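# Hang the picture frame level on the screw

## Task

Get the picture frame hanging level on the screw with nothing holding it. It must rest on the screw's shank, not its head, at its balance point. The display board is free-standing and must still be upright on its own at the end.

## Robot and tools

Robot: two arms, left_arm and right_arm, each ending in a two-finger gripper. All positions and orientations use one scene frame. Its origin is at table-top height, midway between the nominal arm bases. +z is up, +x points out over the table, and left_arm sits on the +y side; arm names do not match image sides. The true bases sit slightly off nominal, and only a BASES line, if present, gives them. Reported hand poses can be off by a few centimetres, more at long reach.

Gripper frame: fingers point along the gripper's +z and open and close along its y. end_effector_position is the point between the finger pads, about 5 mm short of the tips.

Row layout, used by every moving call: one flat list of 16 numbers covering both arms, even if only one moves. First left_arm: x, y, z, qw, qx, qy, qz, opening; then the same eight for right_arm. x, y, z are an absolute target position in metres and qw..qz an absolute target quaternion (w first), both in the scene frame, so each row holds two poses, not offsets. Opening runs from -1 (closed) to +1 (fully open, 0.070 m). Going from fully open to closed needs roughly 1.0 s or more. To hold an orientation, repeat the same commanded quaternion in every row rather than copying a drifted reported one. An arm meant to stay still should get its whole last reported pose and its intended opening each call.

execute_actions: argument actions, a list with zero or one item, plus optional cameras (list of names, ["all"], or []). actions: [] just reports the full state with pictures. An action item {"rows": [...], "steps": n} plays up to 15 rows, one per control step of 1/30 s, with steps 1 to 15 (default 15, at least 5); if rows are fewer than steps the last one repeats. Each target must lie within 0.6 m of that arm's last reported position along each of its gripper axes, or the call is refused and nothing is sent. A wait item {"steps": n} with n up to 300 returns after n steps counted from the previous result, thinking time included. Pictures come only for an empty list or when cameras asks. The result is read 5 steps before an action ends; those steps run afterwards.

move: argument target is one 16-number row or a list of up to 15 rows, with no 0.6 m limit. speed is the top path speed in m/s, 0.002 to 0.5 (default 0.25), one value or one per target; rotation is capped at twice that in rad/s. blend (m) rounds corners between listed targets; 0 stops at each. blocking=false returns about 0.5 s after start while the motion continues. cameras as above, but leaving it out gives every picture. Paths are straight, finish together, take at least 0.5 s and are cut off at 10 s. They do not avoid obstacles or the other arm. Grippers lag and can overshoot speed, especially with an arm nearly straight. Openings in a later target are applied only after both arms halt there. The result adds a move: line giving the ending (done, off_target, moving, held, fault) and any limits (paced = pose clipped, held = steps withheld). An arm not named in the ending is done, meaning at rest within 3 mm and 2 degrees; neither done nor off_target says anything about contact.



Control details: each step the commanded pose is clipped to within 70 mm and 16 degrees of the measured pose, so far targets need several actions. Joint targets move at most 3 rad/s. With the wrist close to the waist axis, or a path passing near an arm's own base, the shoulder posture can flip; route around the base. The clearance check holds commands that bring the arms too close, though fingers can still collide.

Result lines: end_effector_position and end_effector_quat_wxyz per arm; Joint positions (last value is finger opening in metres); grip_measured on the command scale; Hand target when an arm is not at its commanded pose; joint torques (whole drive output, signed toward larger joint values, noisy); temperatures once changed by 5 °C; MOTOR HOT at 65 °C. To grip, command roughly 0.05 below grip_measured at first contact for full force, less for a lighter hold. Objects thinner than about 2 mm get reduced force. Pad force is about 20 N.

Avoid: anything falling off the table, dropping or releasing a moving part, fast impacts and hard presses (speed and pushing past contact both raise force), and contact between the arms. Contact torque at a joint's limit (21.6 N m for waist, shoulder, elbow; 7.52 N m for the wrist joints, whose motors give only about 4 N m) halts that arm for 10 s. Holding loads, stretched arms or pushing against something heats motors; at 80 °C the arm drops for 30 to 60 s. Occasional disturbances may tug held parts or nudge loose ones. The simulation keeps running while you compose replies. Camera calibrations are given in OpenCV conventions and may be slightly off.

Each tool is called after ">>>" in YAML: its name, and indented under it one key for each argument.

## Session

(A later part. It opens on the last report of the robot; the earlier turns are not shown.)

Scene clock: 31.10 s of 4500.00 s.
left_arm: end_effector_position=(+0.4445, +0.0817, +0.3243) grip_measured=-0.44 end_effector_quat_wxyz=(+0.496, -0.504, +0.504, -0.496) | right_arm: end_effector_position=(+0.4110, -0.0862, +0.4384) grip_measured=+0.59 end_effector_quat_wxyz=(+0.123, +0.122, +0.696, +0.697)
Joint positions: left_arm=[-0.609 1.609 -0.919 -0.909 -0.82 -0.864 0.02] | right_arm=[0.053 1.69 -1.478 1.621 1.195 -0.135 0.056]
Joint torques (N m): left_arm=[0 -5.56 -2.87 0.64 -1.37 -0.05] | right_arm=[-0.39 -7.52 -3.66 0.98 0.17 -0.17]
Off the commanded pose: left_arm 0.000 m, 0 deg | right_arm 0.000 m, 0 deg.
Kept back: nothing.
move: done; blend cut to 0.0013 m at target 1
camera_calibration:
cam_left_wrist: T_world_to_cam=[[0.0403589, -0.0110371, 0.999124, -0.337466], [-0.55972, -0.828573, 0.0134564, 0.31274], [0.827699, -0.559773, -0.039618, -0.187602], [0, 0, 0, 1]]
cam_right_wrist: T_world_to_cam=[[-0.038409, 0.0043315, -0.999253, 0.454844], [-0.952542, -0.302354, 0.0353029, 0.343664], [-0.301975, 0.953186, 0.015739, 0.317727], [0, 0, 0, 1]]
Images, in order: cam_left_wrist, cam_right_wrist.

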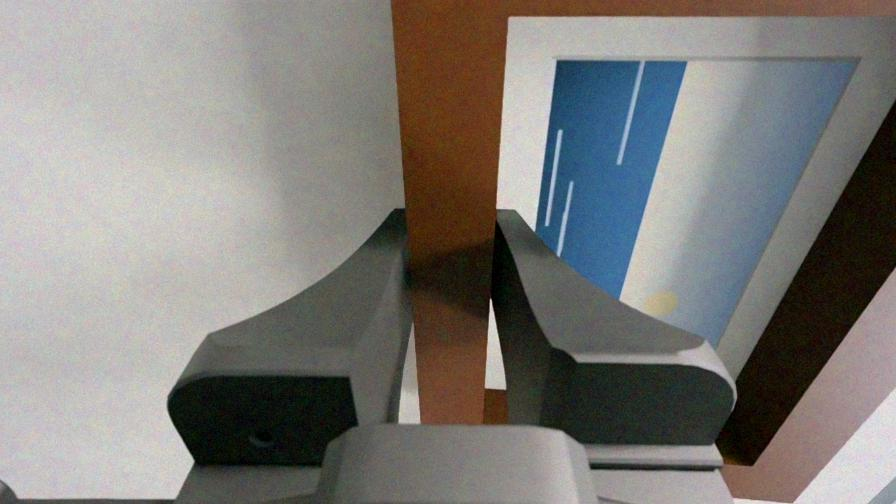

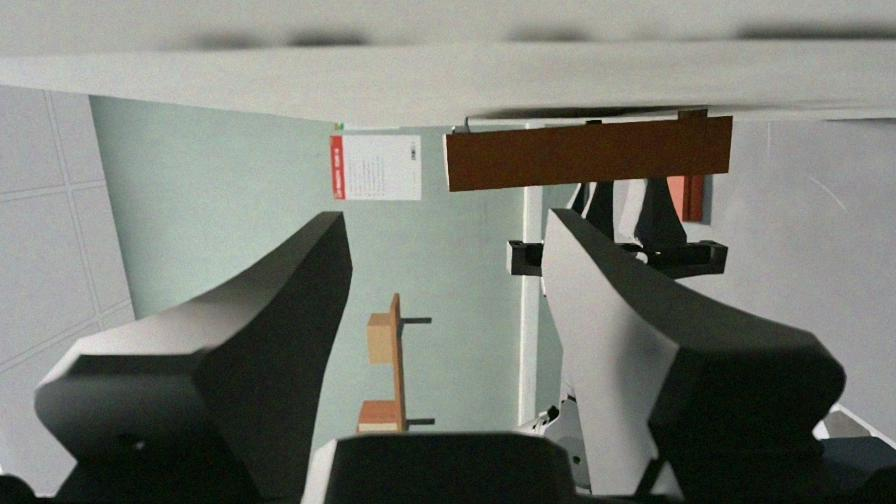

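>>> move:
  target: [0.4445, 0.0817, 0.3222, 0.49562, -0.50435, 0.50435, -0.49562, -0.5, 0.411, -0.086, 0.438, 0.1228, 0.1228, 0.6964, 0.6964, 0.59]
  speed: 0.006
  cameras: ["cam_right_wrist"]

>>> zoom_image:
  camera: "cam_right_wrist"
  region: [420, 95, 500, 155]

Scene clock: 32.23 s of 4500.00 s.
left_arm: end_effector_position=(+0.4445, +0.0817, +0.3230) grip_measured=-0.44 end_effector_quat_wxyz=(+0.496, -0.504, +0.504, -0.496) | right_arm: end_effector_position=(+0.4110, -0.0862, +0.4384) grip_measured=+0.59 end_effector_quat_wxyz=(+0.123, +0.122, +0.696, +0.697)
Joint positions: left_arm=[-0.609 1.612 -0.915 -0.903 -0.825 -0.872 0.02] | right_arm=[0.053 1.69 -1.478 1.621 1.195 -0.135 0.056]
Joint torques (N m): left_arm=[-0.03 -5.25 -2.4 0.39 -1.12 -0.14] | right_arm=[-0.44 -7.5 -3.6 1 0.17 -0.17]
Off the commanded pose: left_arm 0.001 m, 0 deg | right_arm 0.000 m, 0 deg.
Kept back: nothing.
move: done
camera_calibration:
cam_right_wrist: T_world_to_cam=[[-0.038409, 0.0043315, -0.999253, 0.454844], [-0.952542, -0.302354, 0.0353029, 0.343664], [-0.301975, 0.953186, 0.015739, 0.317727], [0, 0, 0, 1]]
Images, in order: cam_right_wrist.

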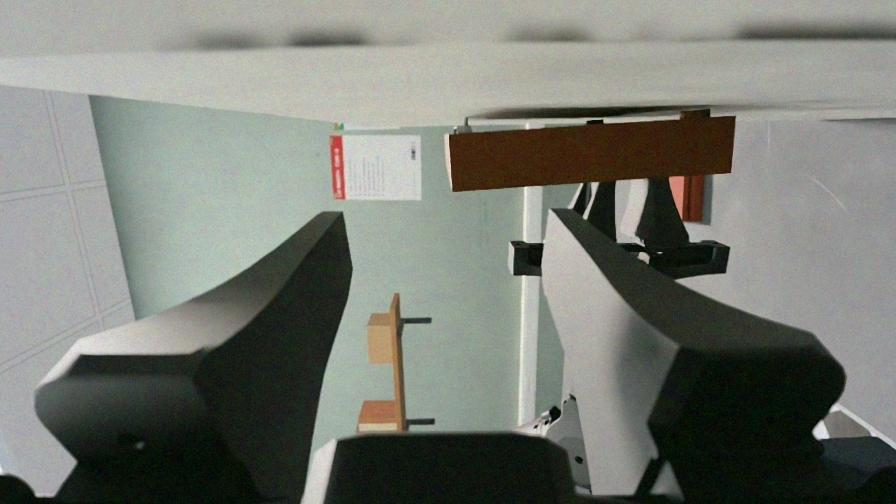

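Scaled by 6.300 from the camera's 896x504 image, which has a finer 1280x720 frame.

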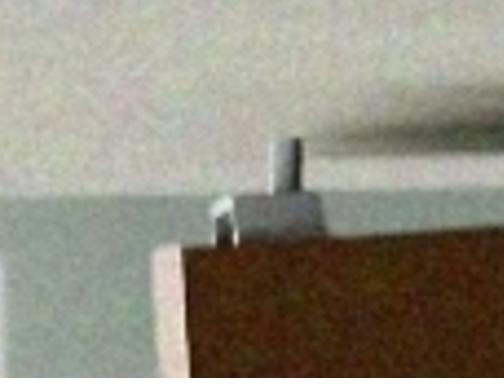

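>>> move:
  target: [0.4390, 0.0817, 0.3240, 0.48225, -0.51715, 0.51715, -0.48225, -0.5, 0.411, -0.086, 0.438, 0.1228, 0.1228, 0.6964, 0.6964, 0.59]
  speed: 0.015
  cameras: ["cam_left_wrist", "cam_right_wrist"]

>>> zoom_image:
  camera: "cam_right_wrist"
  region: [420, 95, 500, 155]

Scene clock: 34.77 s of 4500.00 s.
left_arm: end_effector_position=(+0.4392, +0.0819, +0.3230) grip_measured=-0.44 end_effector_quat_wxyz=(+0.482, -0.518, +0.518, -0.481) | right_arm: end_effector_position=(+0.4110, -0.0862, +0.4384) grip_measured=+0.59 end_effector_quat_wxyz=(+0.123, +0.122, +0.696, +0.697)
Joint positions: left_arm=[-0.619 1.577 -0.929 -1.007 -0.763 -0.769 0.02] | right_arm=[0.053 1.69 -1.478 1.621 1.195 -0.135 0.056]
Joint torques (N m): left_arm=[0.14 -7.1 -3.76 0.49 -1.17 -0.09] | right_arm=[-0.52 -7.52 -3.62 1.02 0.16 -0.15]
Off the commanded pose: left_arm 0.001 m, 0 deg | right_arm 0.000 m, 0 deg.
Kept back: nothing.
move: done
camera_calibration:
cam_left_wrist: T_world_to_cam=[[0.0951601, -0.0121304, 0.995388, -0.358767], [-0.557687, -0.828926, 0.0432137, 0.299466], [0.824579, -0.559227, -0.0856456, -0.166948], [0, 0, 0, 1]]
cam_right_wrist: T_world_to_cam=[[-0.038409, 0.0043315, -0.999253, 0.454844], [-0.952542, -0.302354, 0.0353029, 0.343664], [-0.301975, 0.953186, 0.015739, 0.317727], [0, 0, 0, 1]]
Images, in order: cam_left_wrist, cam_right_wrist.

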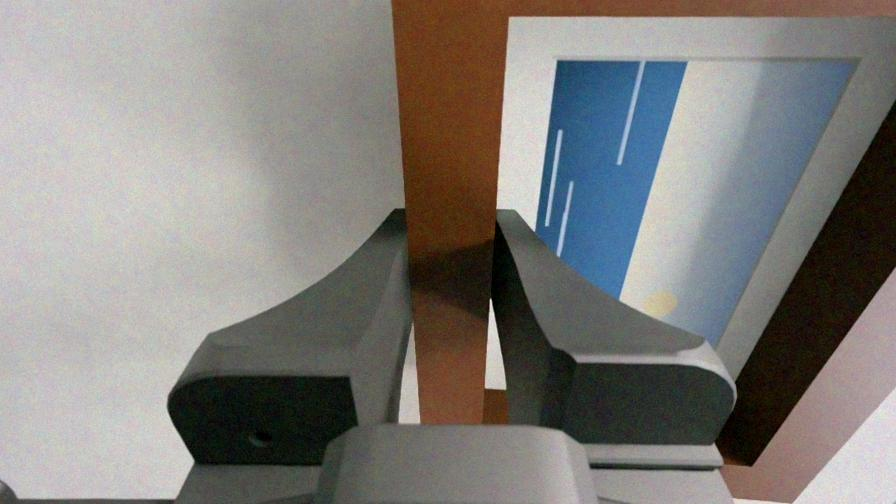

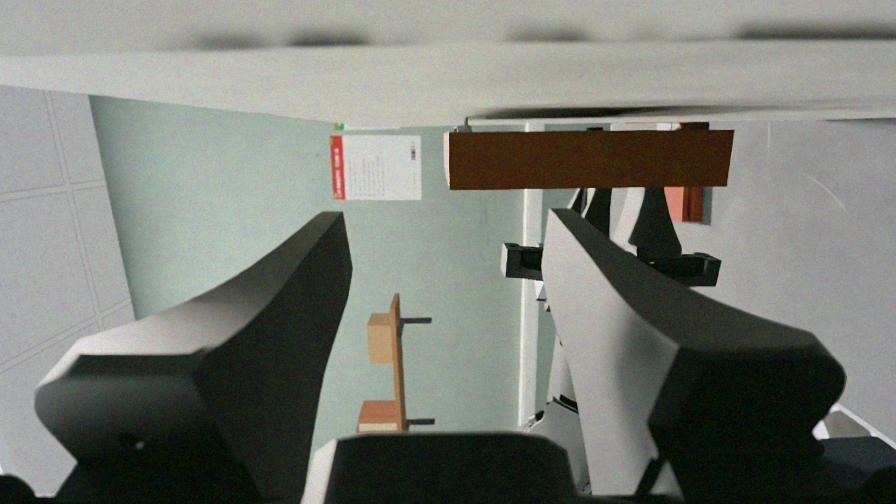

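Scaled by 6.300 from the camera's 896x504 image, which has a finer 1280x720 frame.

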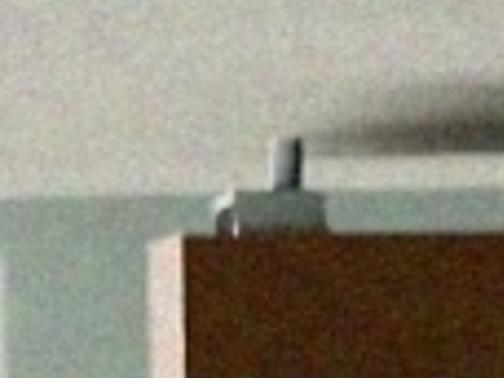

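>>> move:
  target: [0.4390, 0.0817, 0.3240, 0.48225, -0.51715, 0.51715, -0.48225, 0.1, 0.411, -0.086, 0.438, 0.1228, 0.1228, 0.6964, 0.6964, 0.59]
  speed: 0.02

>>> zoom_image:
  camera: "cam_right_wrist"
  region: [420, 95, 500, 155]

>>> zoom_image:
  camera: "cam_head_left"
  region: [360, 20, 470, 110]

>>> zoom_image:
  camera: "cam_head_right"
  region: [350, 20, 460, 110]

Scene clock: 36.00 s of 4500.00 s.
left_arm: end_effector_position=(+0.4392, +0.0819, +0.3249) grip_measured=+0.10 end_effector_quat_wxyz=(+0.483, -0.517, +0.516, -0.483) | right_arm: end_effector_position=(+0.4110, -0.0862, +0.4384) grip_measured=+0.59 end_effector_quat_wxyz=(+0.123, +0.122, +0.696, +0.697)
Joint positions: left_arm=[-0.619 1.575 -0.931 -1.006 -0.763 -0.769 0.038] | right_arm=[0.053 1.69 -1.478 1.621 1.195 -0.135 0.056]
Joint torques (N m): left_arm=[0.23 -6.11 -2.2 0.32 -0.83 -0.1] | right_arm=[-0.45 -7.47 -3.62 1.04 0.16 -0.14]
Off the commanded pose: left_arm 0.001 m, 0 deg | right_arm 0.000 m, 0 deg.
Kept back: nothing.
move: done
camera_calibration:
cam_left_wrist: T_world_to_cam=[[0.0912312, -0.0104767, 0.995775, -0.35914], [-0.558055, -0.82872, 0.0424089, 0.299764], [0.824774, -0.559566, -0.0814517, -0.168206], [0, 0, 0, 1]]
cam_right_wrist: T_world_to_cam=[[-0.038409, 0.0043315, -0.999253, 0.454844], [-0.952542, -0.302354, 0.0353029, 0.343664], [-0.301975, 0.953186, 0.015739, 0.317727], [0, 0, 0, 1]]

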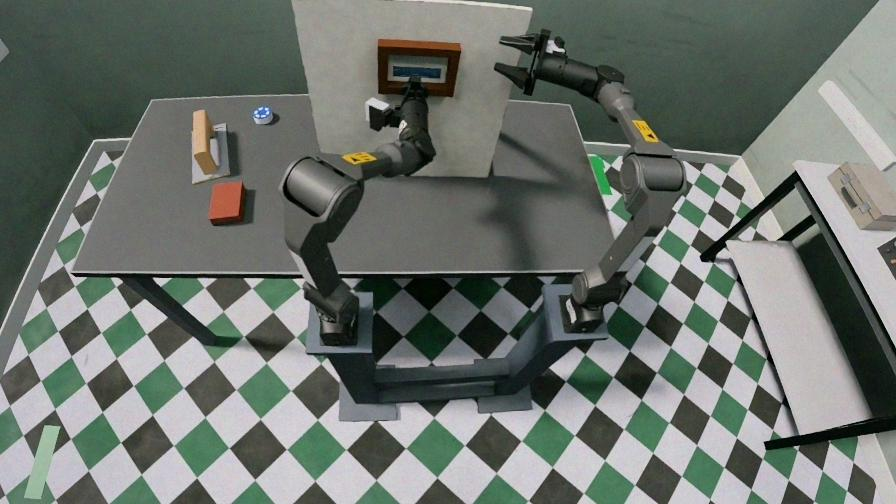

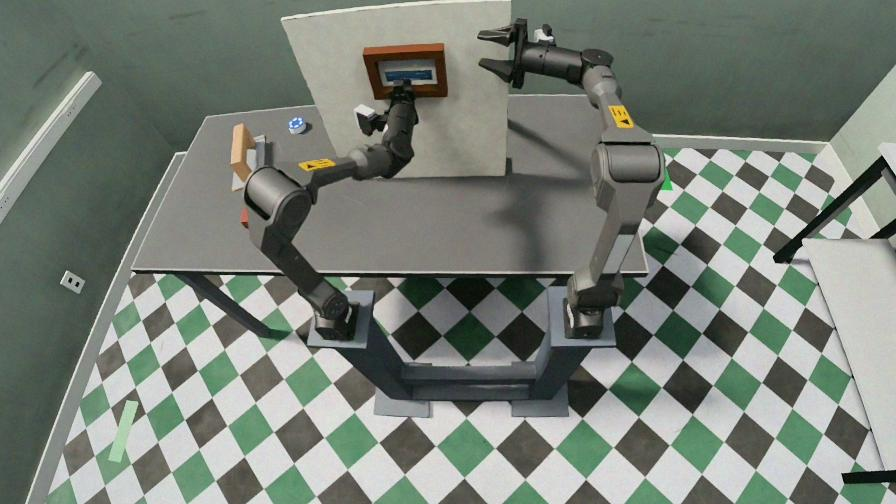

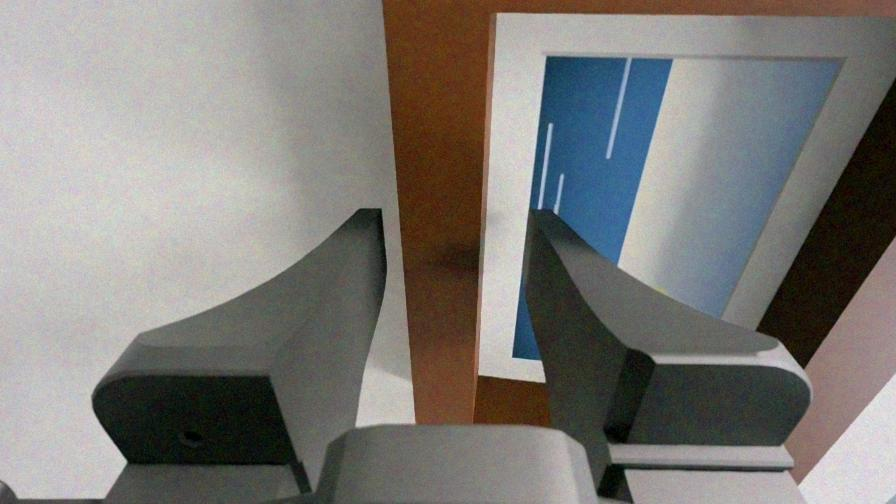

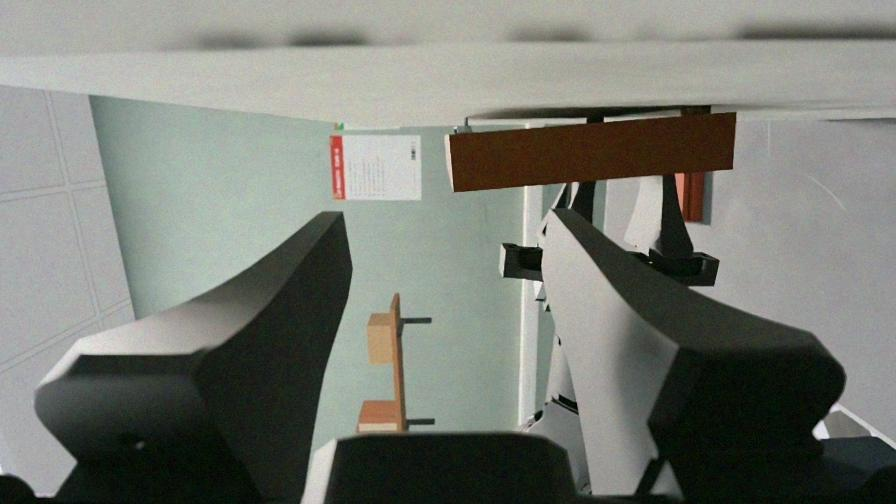

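Scaled by 6.300 from the camera's 896x504 image, which has a finer 1280x720 frame.

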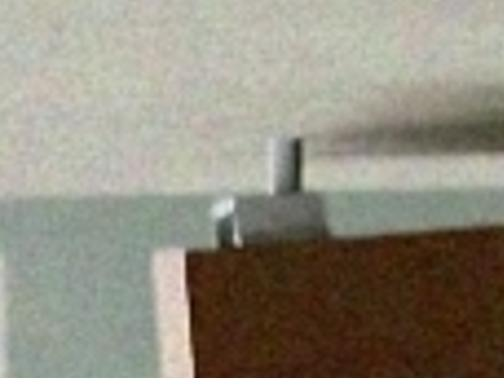

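Scaled by 4.582 from the camera's 896x504 image, which has a finer 1280x720 frame.

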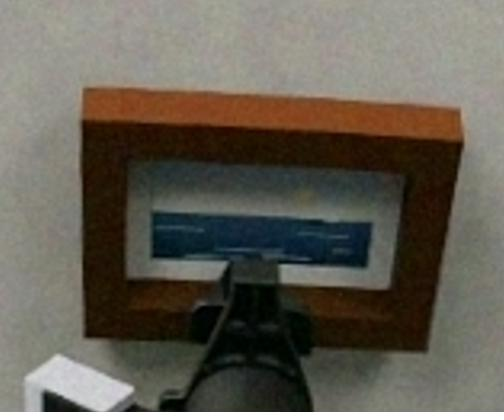

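Scaled by 4.582 from the camera's 896x504 image, which has a finer 1280x720 frame.

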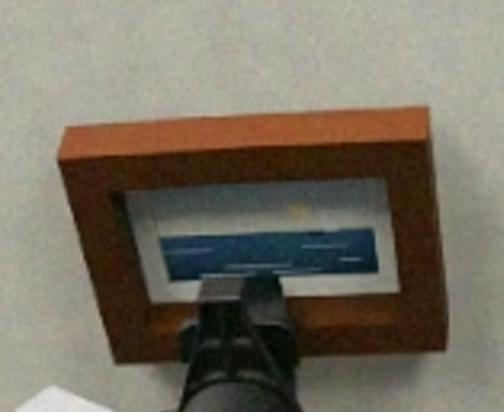

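>>> zoom_image:
  camera: "cam_head_left"
  region: [280, 0, 560, 40]

>>> zoom_image:
  camera: "cam_head_left"
  region: [300, 150, 520, 200]

>>> zoom_image:
  camera: "cam_head_right"
  region: [320, 150, 540, 200]

>>> zoom_image:
  camera: "cam_head_right"
  region: [260, 0, 540, 40]

Scaled by 1.800 from the camera's 896x504 image, which has a finer 1280x720 frame.

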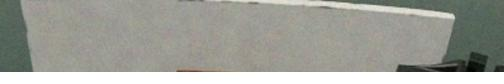

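Scaled by 2.291 from the camera's 896x504 image, which has a finer 1280x720 frame.

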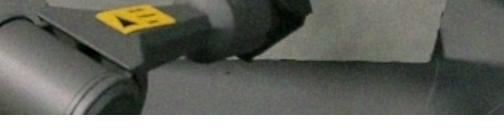

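Scaled by 2.291 from the camera's 896x504 image, which has a finer 1280x720 frame.

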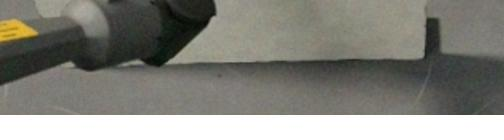

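Scaled by 1.800 from the camera's 896x504 image, which has a finer 1280x720 frame.

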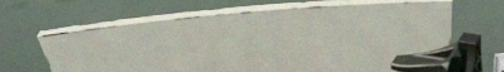

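>>> move:
  target:
    - [0.4460, 0.0817, 0.3243, 0.5, -0.5, 0.5, -0.5, 0.1, 0.411, -0.086, 0.438, 0.1228, 0.1228, 0.6964, 0.6964, 0.59]
    - [0.4460, 0.0817, 0.3243, 0.5, -0.5, 0.5, -0.5, -0.5, 0.411, -0.086, 0.438, 0.1228, 0.1228, 0.6964, 0.6964, 0.59]
    - [0.4390, 0.07855, 0.3243, 0.47361, -0.52508, 0.50908, -0.49075, -0.5, 0.411, -0.086, 0.438, 0.1228, 0.1228, 0.6964, 0.6964, 0.59]
  speed: [0.03, 0.02, 0.02]
  cameras: ["cam_left_wrist", "cam_right_wrist", "cam_head_left", "cam_head_right"]

>>> zoom_image:
  camera: "cam_head_left"
  region: [360, 20, 470, 110]

>>> zoom_image:
  camera: "cam_head_right"
  region: [350, 20, 460, 110]

Scene clock: 44.50 s of 4500.00 s.
left_arm: end_effector_position=(+0.4390, +0.0786, +0.3239) grip_measured=-0.44 end_effector_quat_wxyz=(-0.474, +0.525, -0.509, +0.490) | right_arm: end_effector_position=(+0.4110, -0.0862, +0.4384) grip_measured=+0.59 end_effector_quat_wxyz=(+0.123, +0.122, +0.696, +0.697)
Joint positions: left_arm=[-0.628 1.581 -0.936 -1.015 -0.766 -0.796 0.02] | right_arm=[0.053 1.69 -1.478 1.621 1.195 -0.135 0.056]
Joint torques (N m): left_arm=[-0.34 -7.36 -3.86 0.68 -1.22 -0.03] | right_arm=[-0.45 -7.41 -3.67 1.06 0.11 -0.1]
Off the commanded pose: left_arm 0.000 m, 0 deg | right_arm 0.000 m, 0 deg.
Kept back: nothing.
move: done
camera_calibration:
cam_left_wrist: T_world_to_cam=[[0.0940225, 0.0213744, 0.995341, -0.361757], [-0.558206, -0.826703, 0.0704827, 0.287786], [0.824358, -0.562232, -0.0657974, -0.174627], [0, 0, 0, 1]]
cam_right_wrist: T_world_to_cam=[[-0.038409, 0.0043315, -0.999253, 0.454844], [-0.952542, -0.302354, 0.0353029, 0.343664], [-0.301975, 0.953186, 0.015739, 0.317727], [0, 0, 0, 1]]

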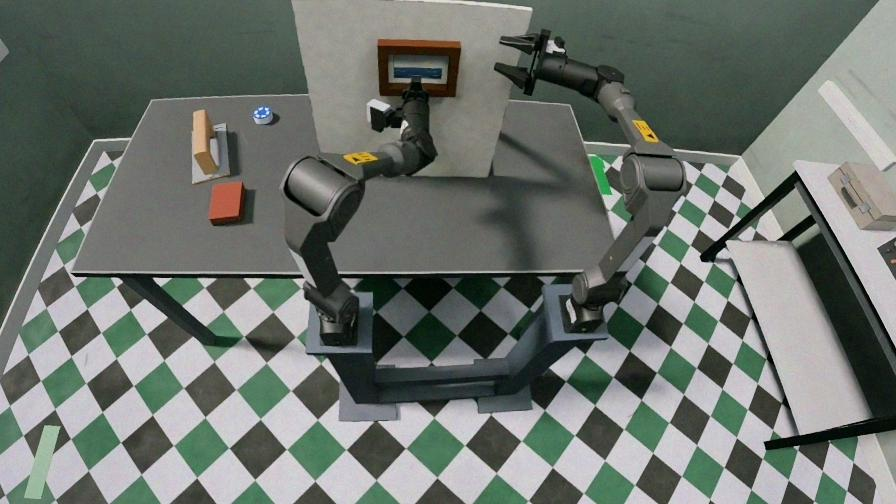

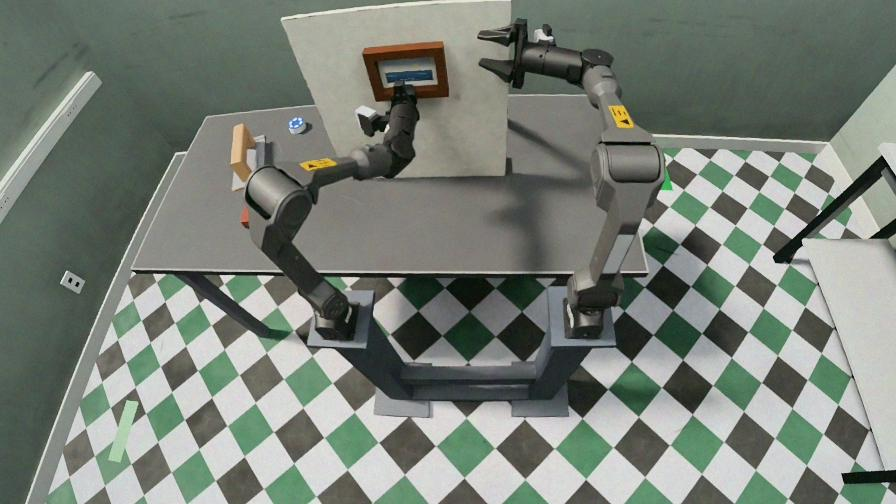

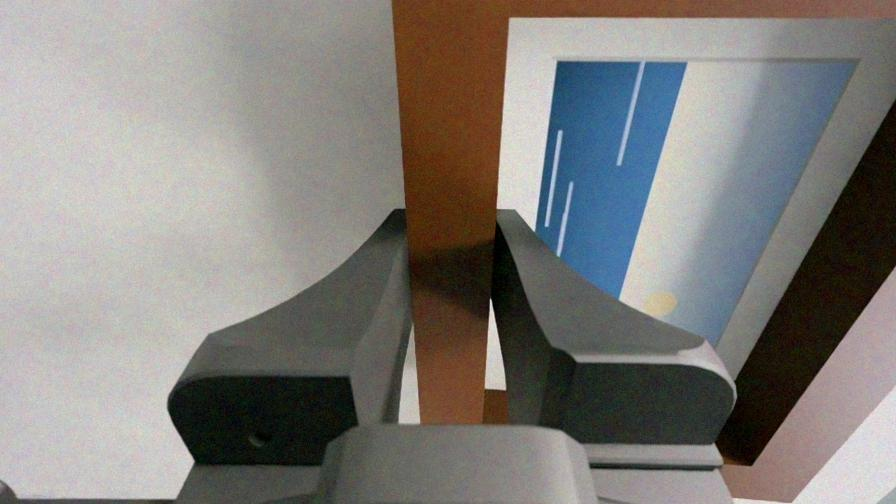

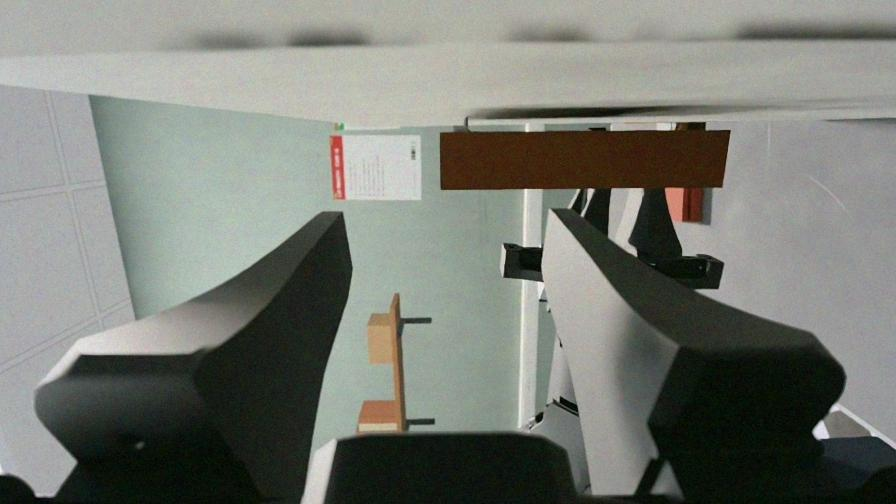

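Scaled by 4.582 from the camera's 896x504 image, which has a finer 1280x720 frame.

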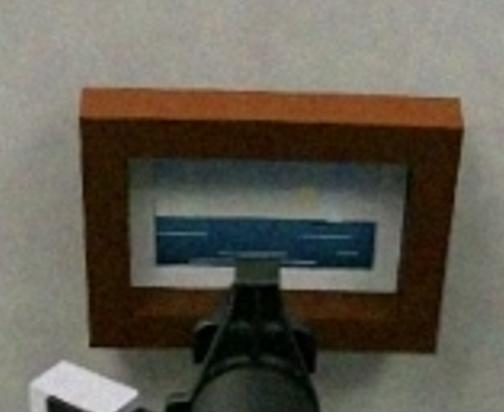

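Scaled by 4.582 from the camera's 896x504 image, which has a finer 1280x720 frame.

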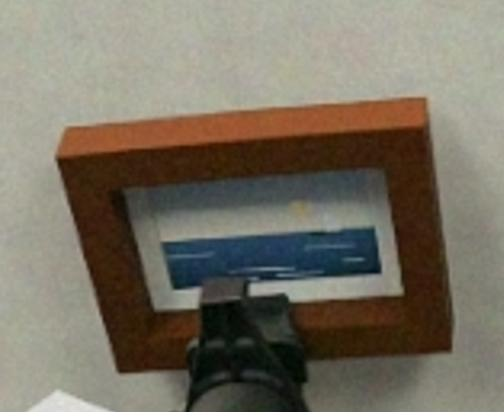

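>>> move:
  target: [0.4390, 0.07855, 0.3243, 0.47361, -0.52508, 0.50908, -0.49075, 0.1, 0.411, -0.086, 0.438, 0.1228, 0.1228, 0.6964, 0.6964, 0.59]
  speed: 0.02
  cameras: ["cam_left_wrist", "cam_right_wrist", "cam_head_left", "cam_head_right"]

>>> zoom_image:
  camera: "cam_head_left"
  region: [360, 20, 470, 110]

>>> zoom_image:
  camera: "cam_head_right"
  region: [350, 20, 460, 110]

>>> zoom_image:
  camera: "cam_right_wrist"
  region: [420, 95, 500, 155]

Scene clock: 45.60 s of 4500.00 s.
left_arm: end_effector_position=(+0.4391, +0.0784, +0.3244) grip_measured=+0.10 end_effector_quat_wxyz=(-0.474, +0.525, -0.509, +0.491) | right_arm: end_effector_position=(+0.4110, -0.0862, +0.4384) grip_measured=+0.59 end_effector_quat_wxyz=(+0.123, +0.122, +0.696, +0.697)
Joint positions: left_arm=[-0.628 1.581 -0.937 -1.013 -0.766 -0.796 0.039] | right_arm=[0.053 1.69 -1.478 1.621 1.195 -0.135 0.056]
Joint torques (N m): left_arm=[-0.25 -6.48 -2.13 0.35 -0.88 -0.11] | right_arm=[-0.49 -7.43 -3.64 1.06 0.11 -0.09]
Off the commanded pose: left_arm 0.000 m, 0 deg | right_arm 0.000 m, 0 deg.
Kept back: nothing.
move: done
camera_calibration:
cam_left_wrist: T_world_to_cam=[[0.0926782, 0.0211445, 0.995472, -0.36172], [-0.558789, -0.826386, 0.0695762, 0.288175], [0.824115, -0.562707, -0.0647727, -0.174983], [0, 0, 0, 1]]
cam_right_wrist: T_world_to_cam=[[-0.038409, 0.0043315, -0.999253, 0.454844], [-0.952542, -0.302354, 0.0353029, 0.343664], [-0.301975, 0.953186, 0.015739, 0.317727], [0, 0, 0, 1]]

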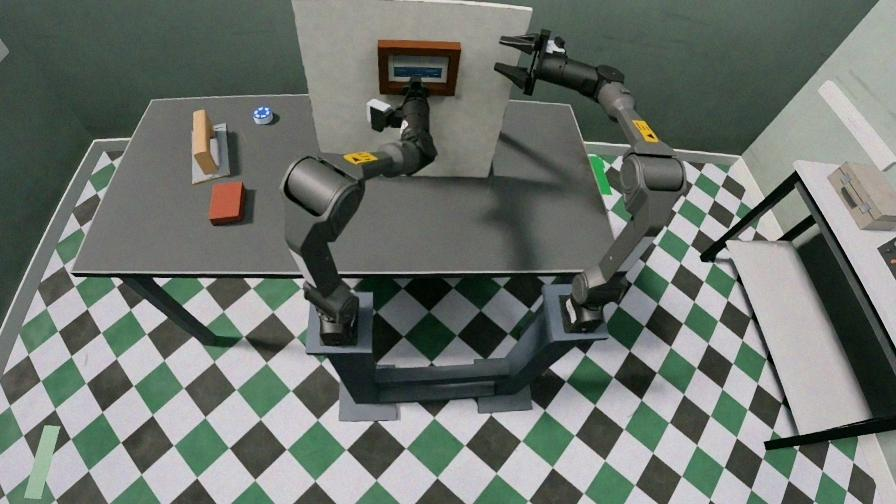

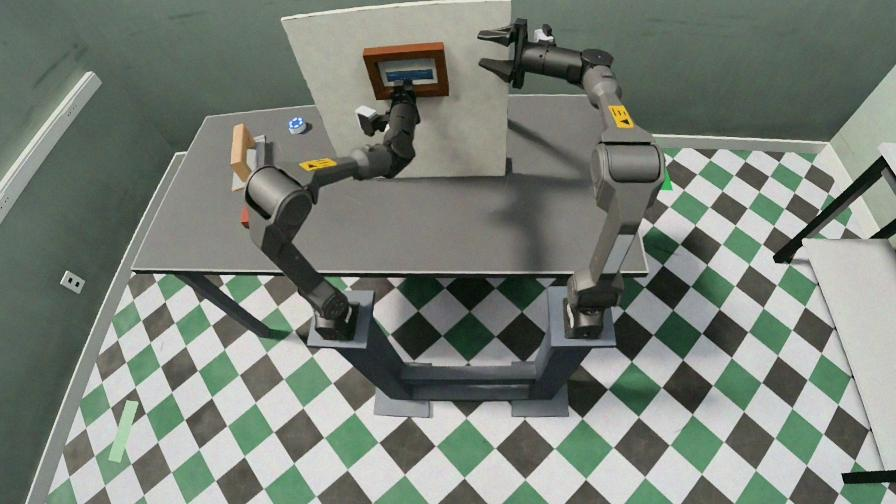

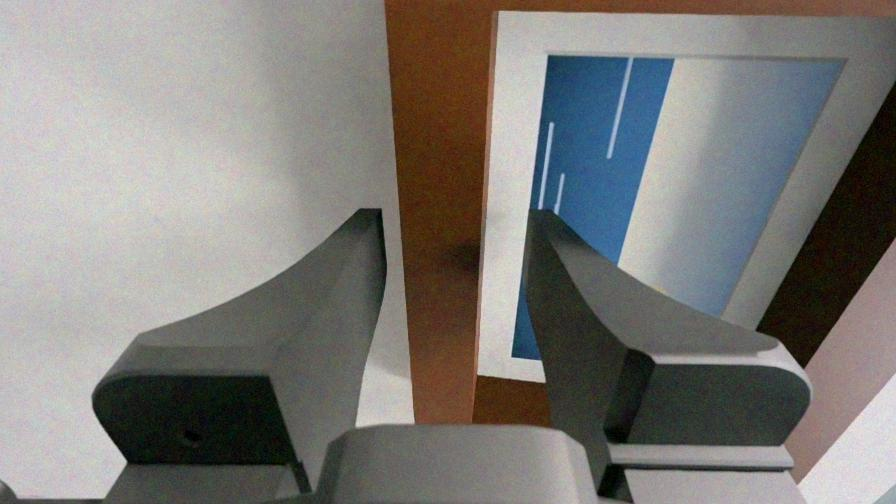

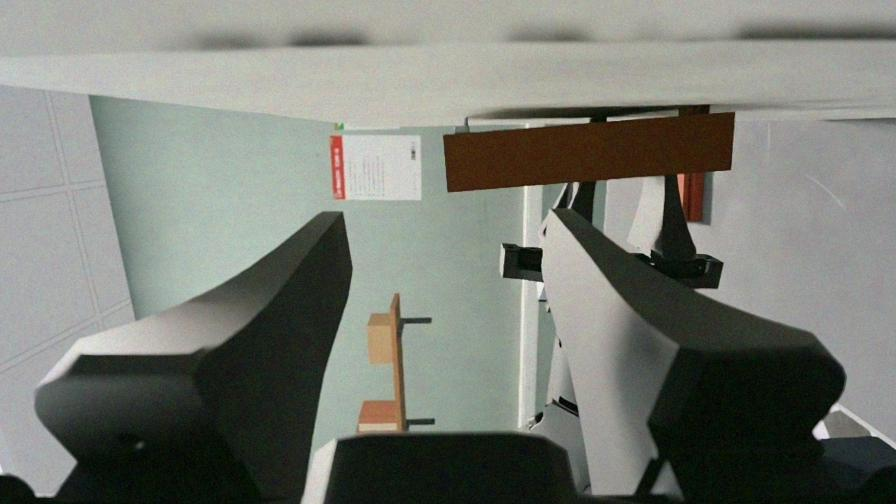

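Scaled by 4.582 from the camera's 896x504 image, which has a finer 1280x720 frame.

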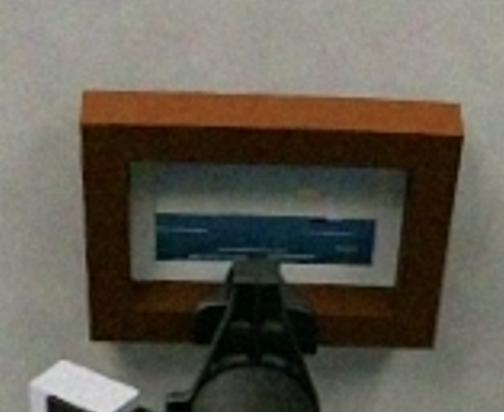

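Scaled by 4.582 from the camera's 896x504 image, which has a finer 1280x720 frame.

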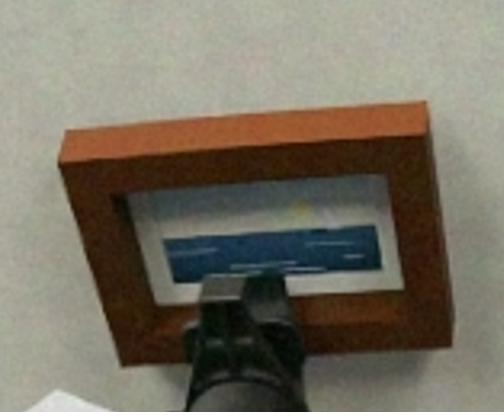

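Scaled by 6.300 from the camera's 896x504 image, which has a finer 1280x720 frame.

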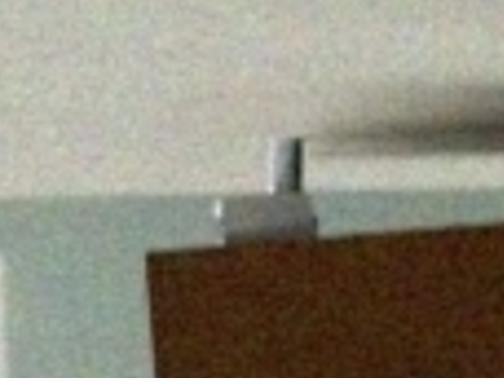

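>>> move:
  target:
    - [0.395, 0.0784, 0.3244, 0.47361, -0.52508, 0.50908, -0.49075, 0.1, 0.405, -0.09, 0.438, 0.1228, 0.1228, 0.6964, 0.6964, 0.59]
    - [0.320, 0.0784, 0.3244, 0.47361, -0.52508, 0.50908, -0.49075, 0.1, 0.36, -0.12, 0.438, 0.1711, 0.1711, 0.6861, 0.6861, 0.59]
  speed: [0.025, 0.08]
  blend: [0.005, 0]
  cameras: ["all"]

>>> zoom_image:
  camera: "cam_head_left"
  region: [360, 20, 470, 110]

>>> zoom_image:
  camera: "cam_head_right"
  region: [350, 20, 460, 110]

Scene clock: 49.47 s of 4500.00 s.
left_arm: end_effector_position=(+0.3196, +0.0784, +0.3245) grip_measured=+0.10 end_effector_quat_wxyz=(-0.474, +0.525, -0.509, +0.491) | right_arm: end_effector_position=(+0.3595, -0.1201, +0.4380) grip_measured=+0.59 end_effector_quat_wxyz=(+0.171, +0.171, +0.686, +0.686)
Joint positions: left_arm=[-1.023 1.292 -0.648 -1.325 -1.075 -0.633 0.039] | right_arm=[-0.024 1.409 -1.161 1.646 1.136 -0.178 0.056]
Joint torques (N m): left_arm=[0.35 -3.87 -2.67 0.82 -0.69 -0.07] | right_arm=[0.32 -3.5 -4.73 1.01 0.03 -0.2]
Off the commanded pose: left_arm 0.000 m, 0 deg | right_arm 0.001 m, 0 deg.
Kept back: nothing.
move: done
camera_calibration:
cam_left_wrist: T_world_to_cam=[[0.0927907, 0.0220727, 0.995441, -0.350845], [-0.558496, -0.826515, 0.0703876, 0.221069], [0.824301, -0.562481, -0.0643654, -0.076755], [0, 0, 0, 1]]
cam_right_wrist: T_world_to_cam=[[-0.0384346, 0.00875825, -0.999223, 0.453172], [-0.985275, -0.167051, 0.0364339, 0.311896], [-0.166602, 0.985909, 0.0150498, 0.290024], [0, 0, 0, 1]]

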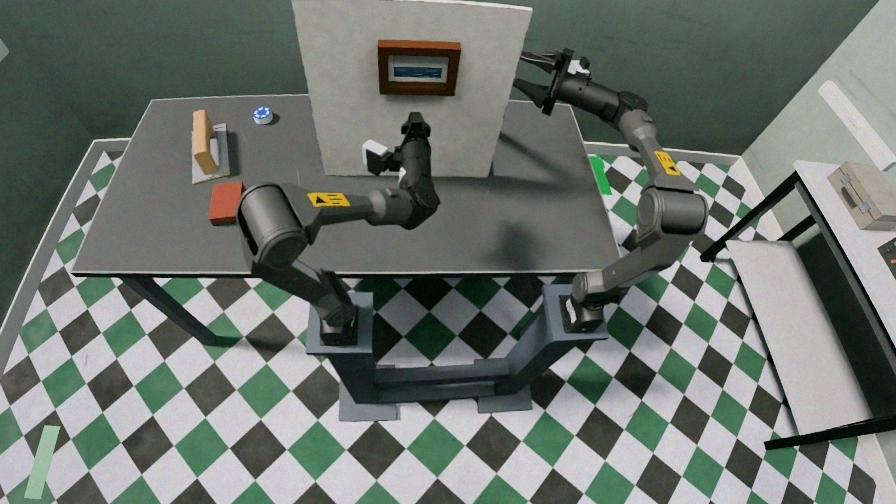

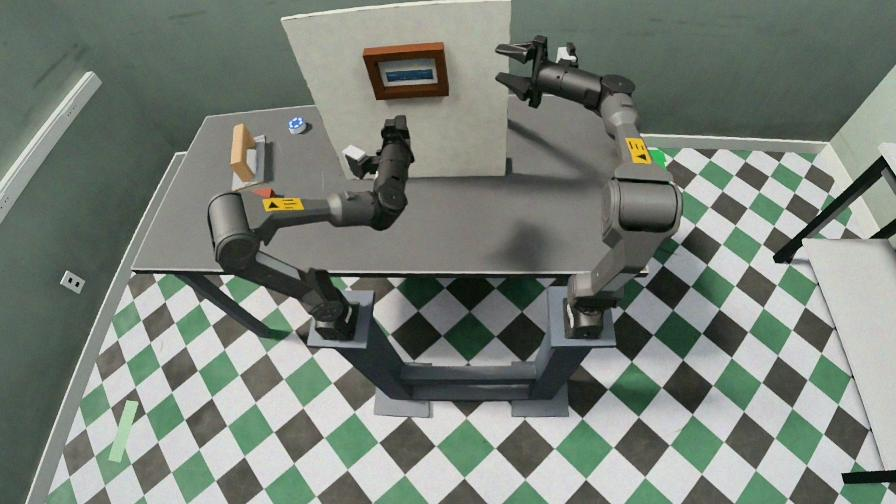

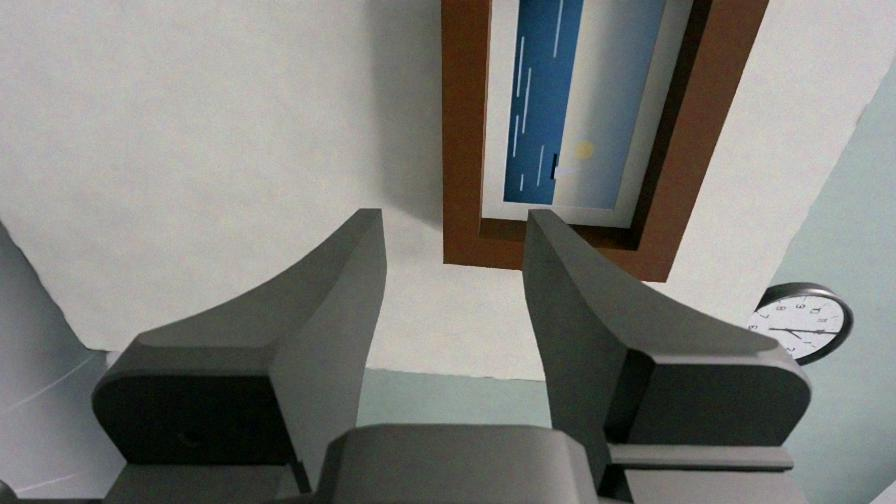

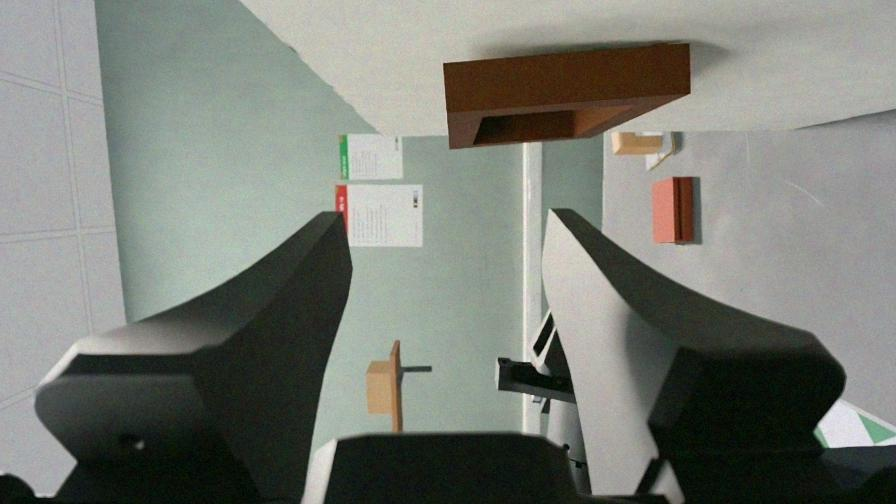

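Scaled by 4.582 from the camera's 896x504 image, which has a finer 1280x720 frame.

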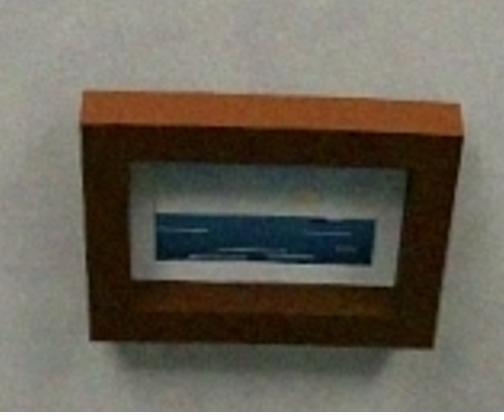

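Scaled by 4.582 from the camera's 896x504 image, which has a finer 1280x720 frame.

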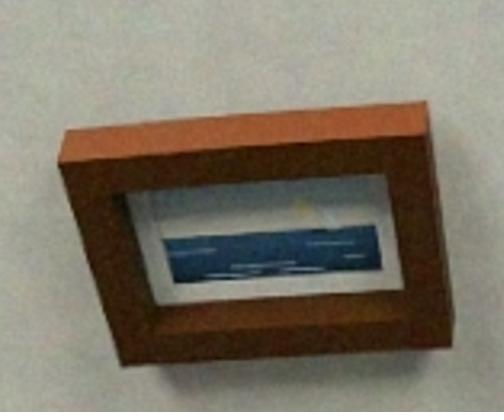

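>>> finished_scene:
  scene: 2

The scene is finished: the task was done.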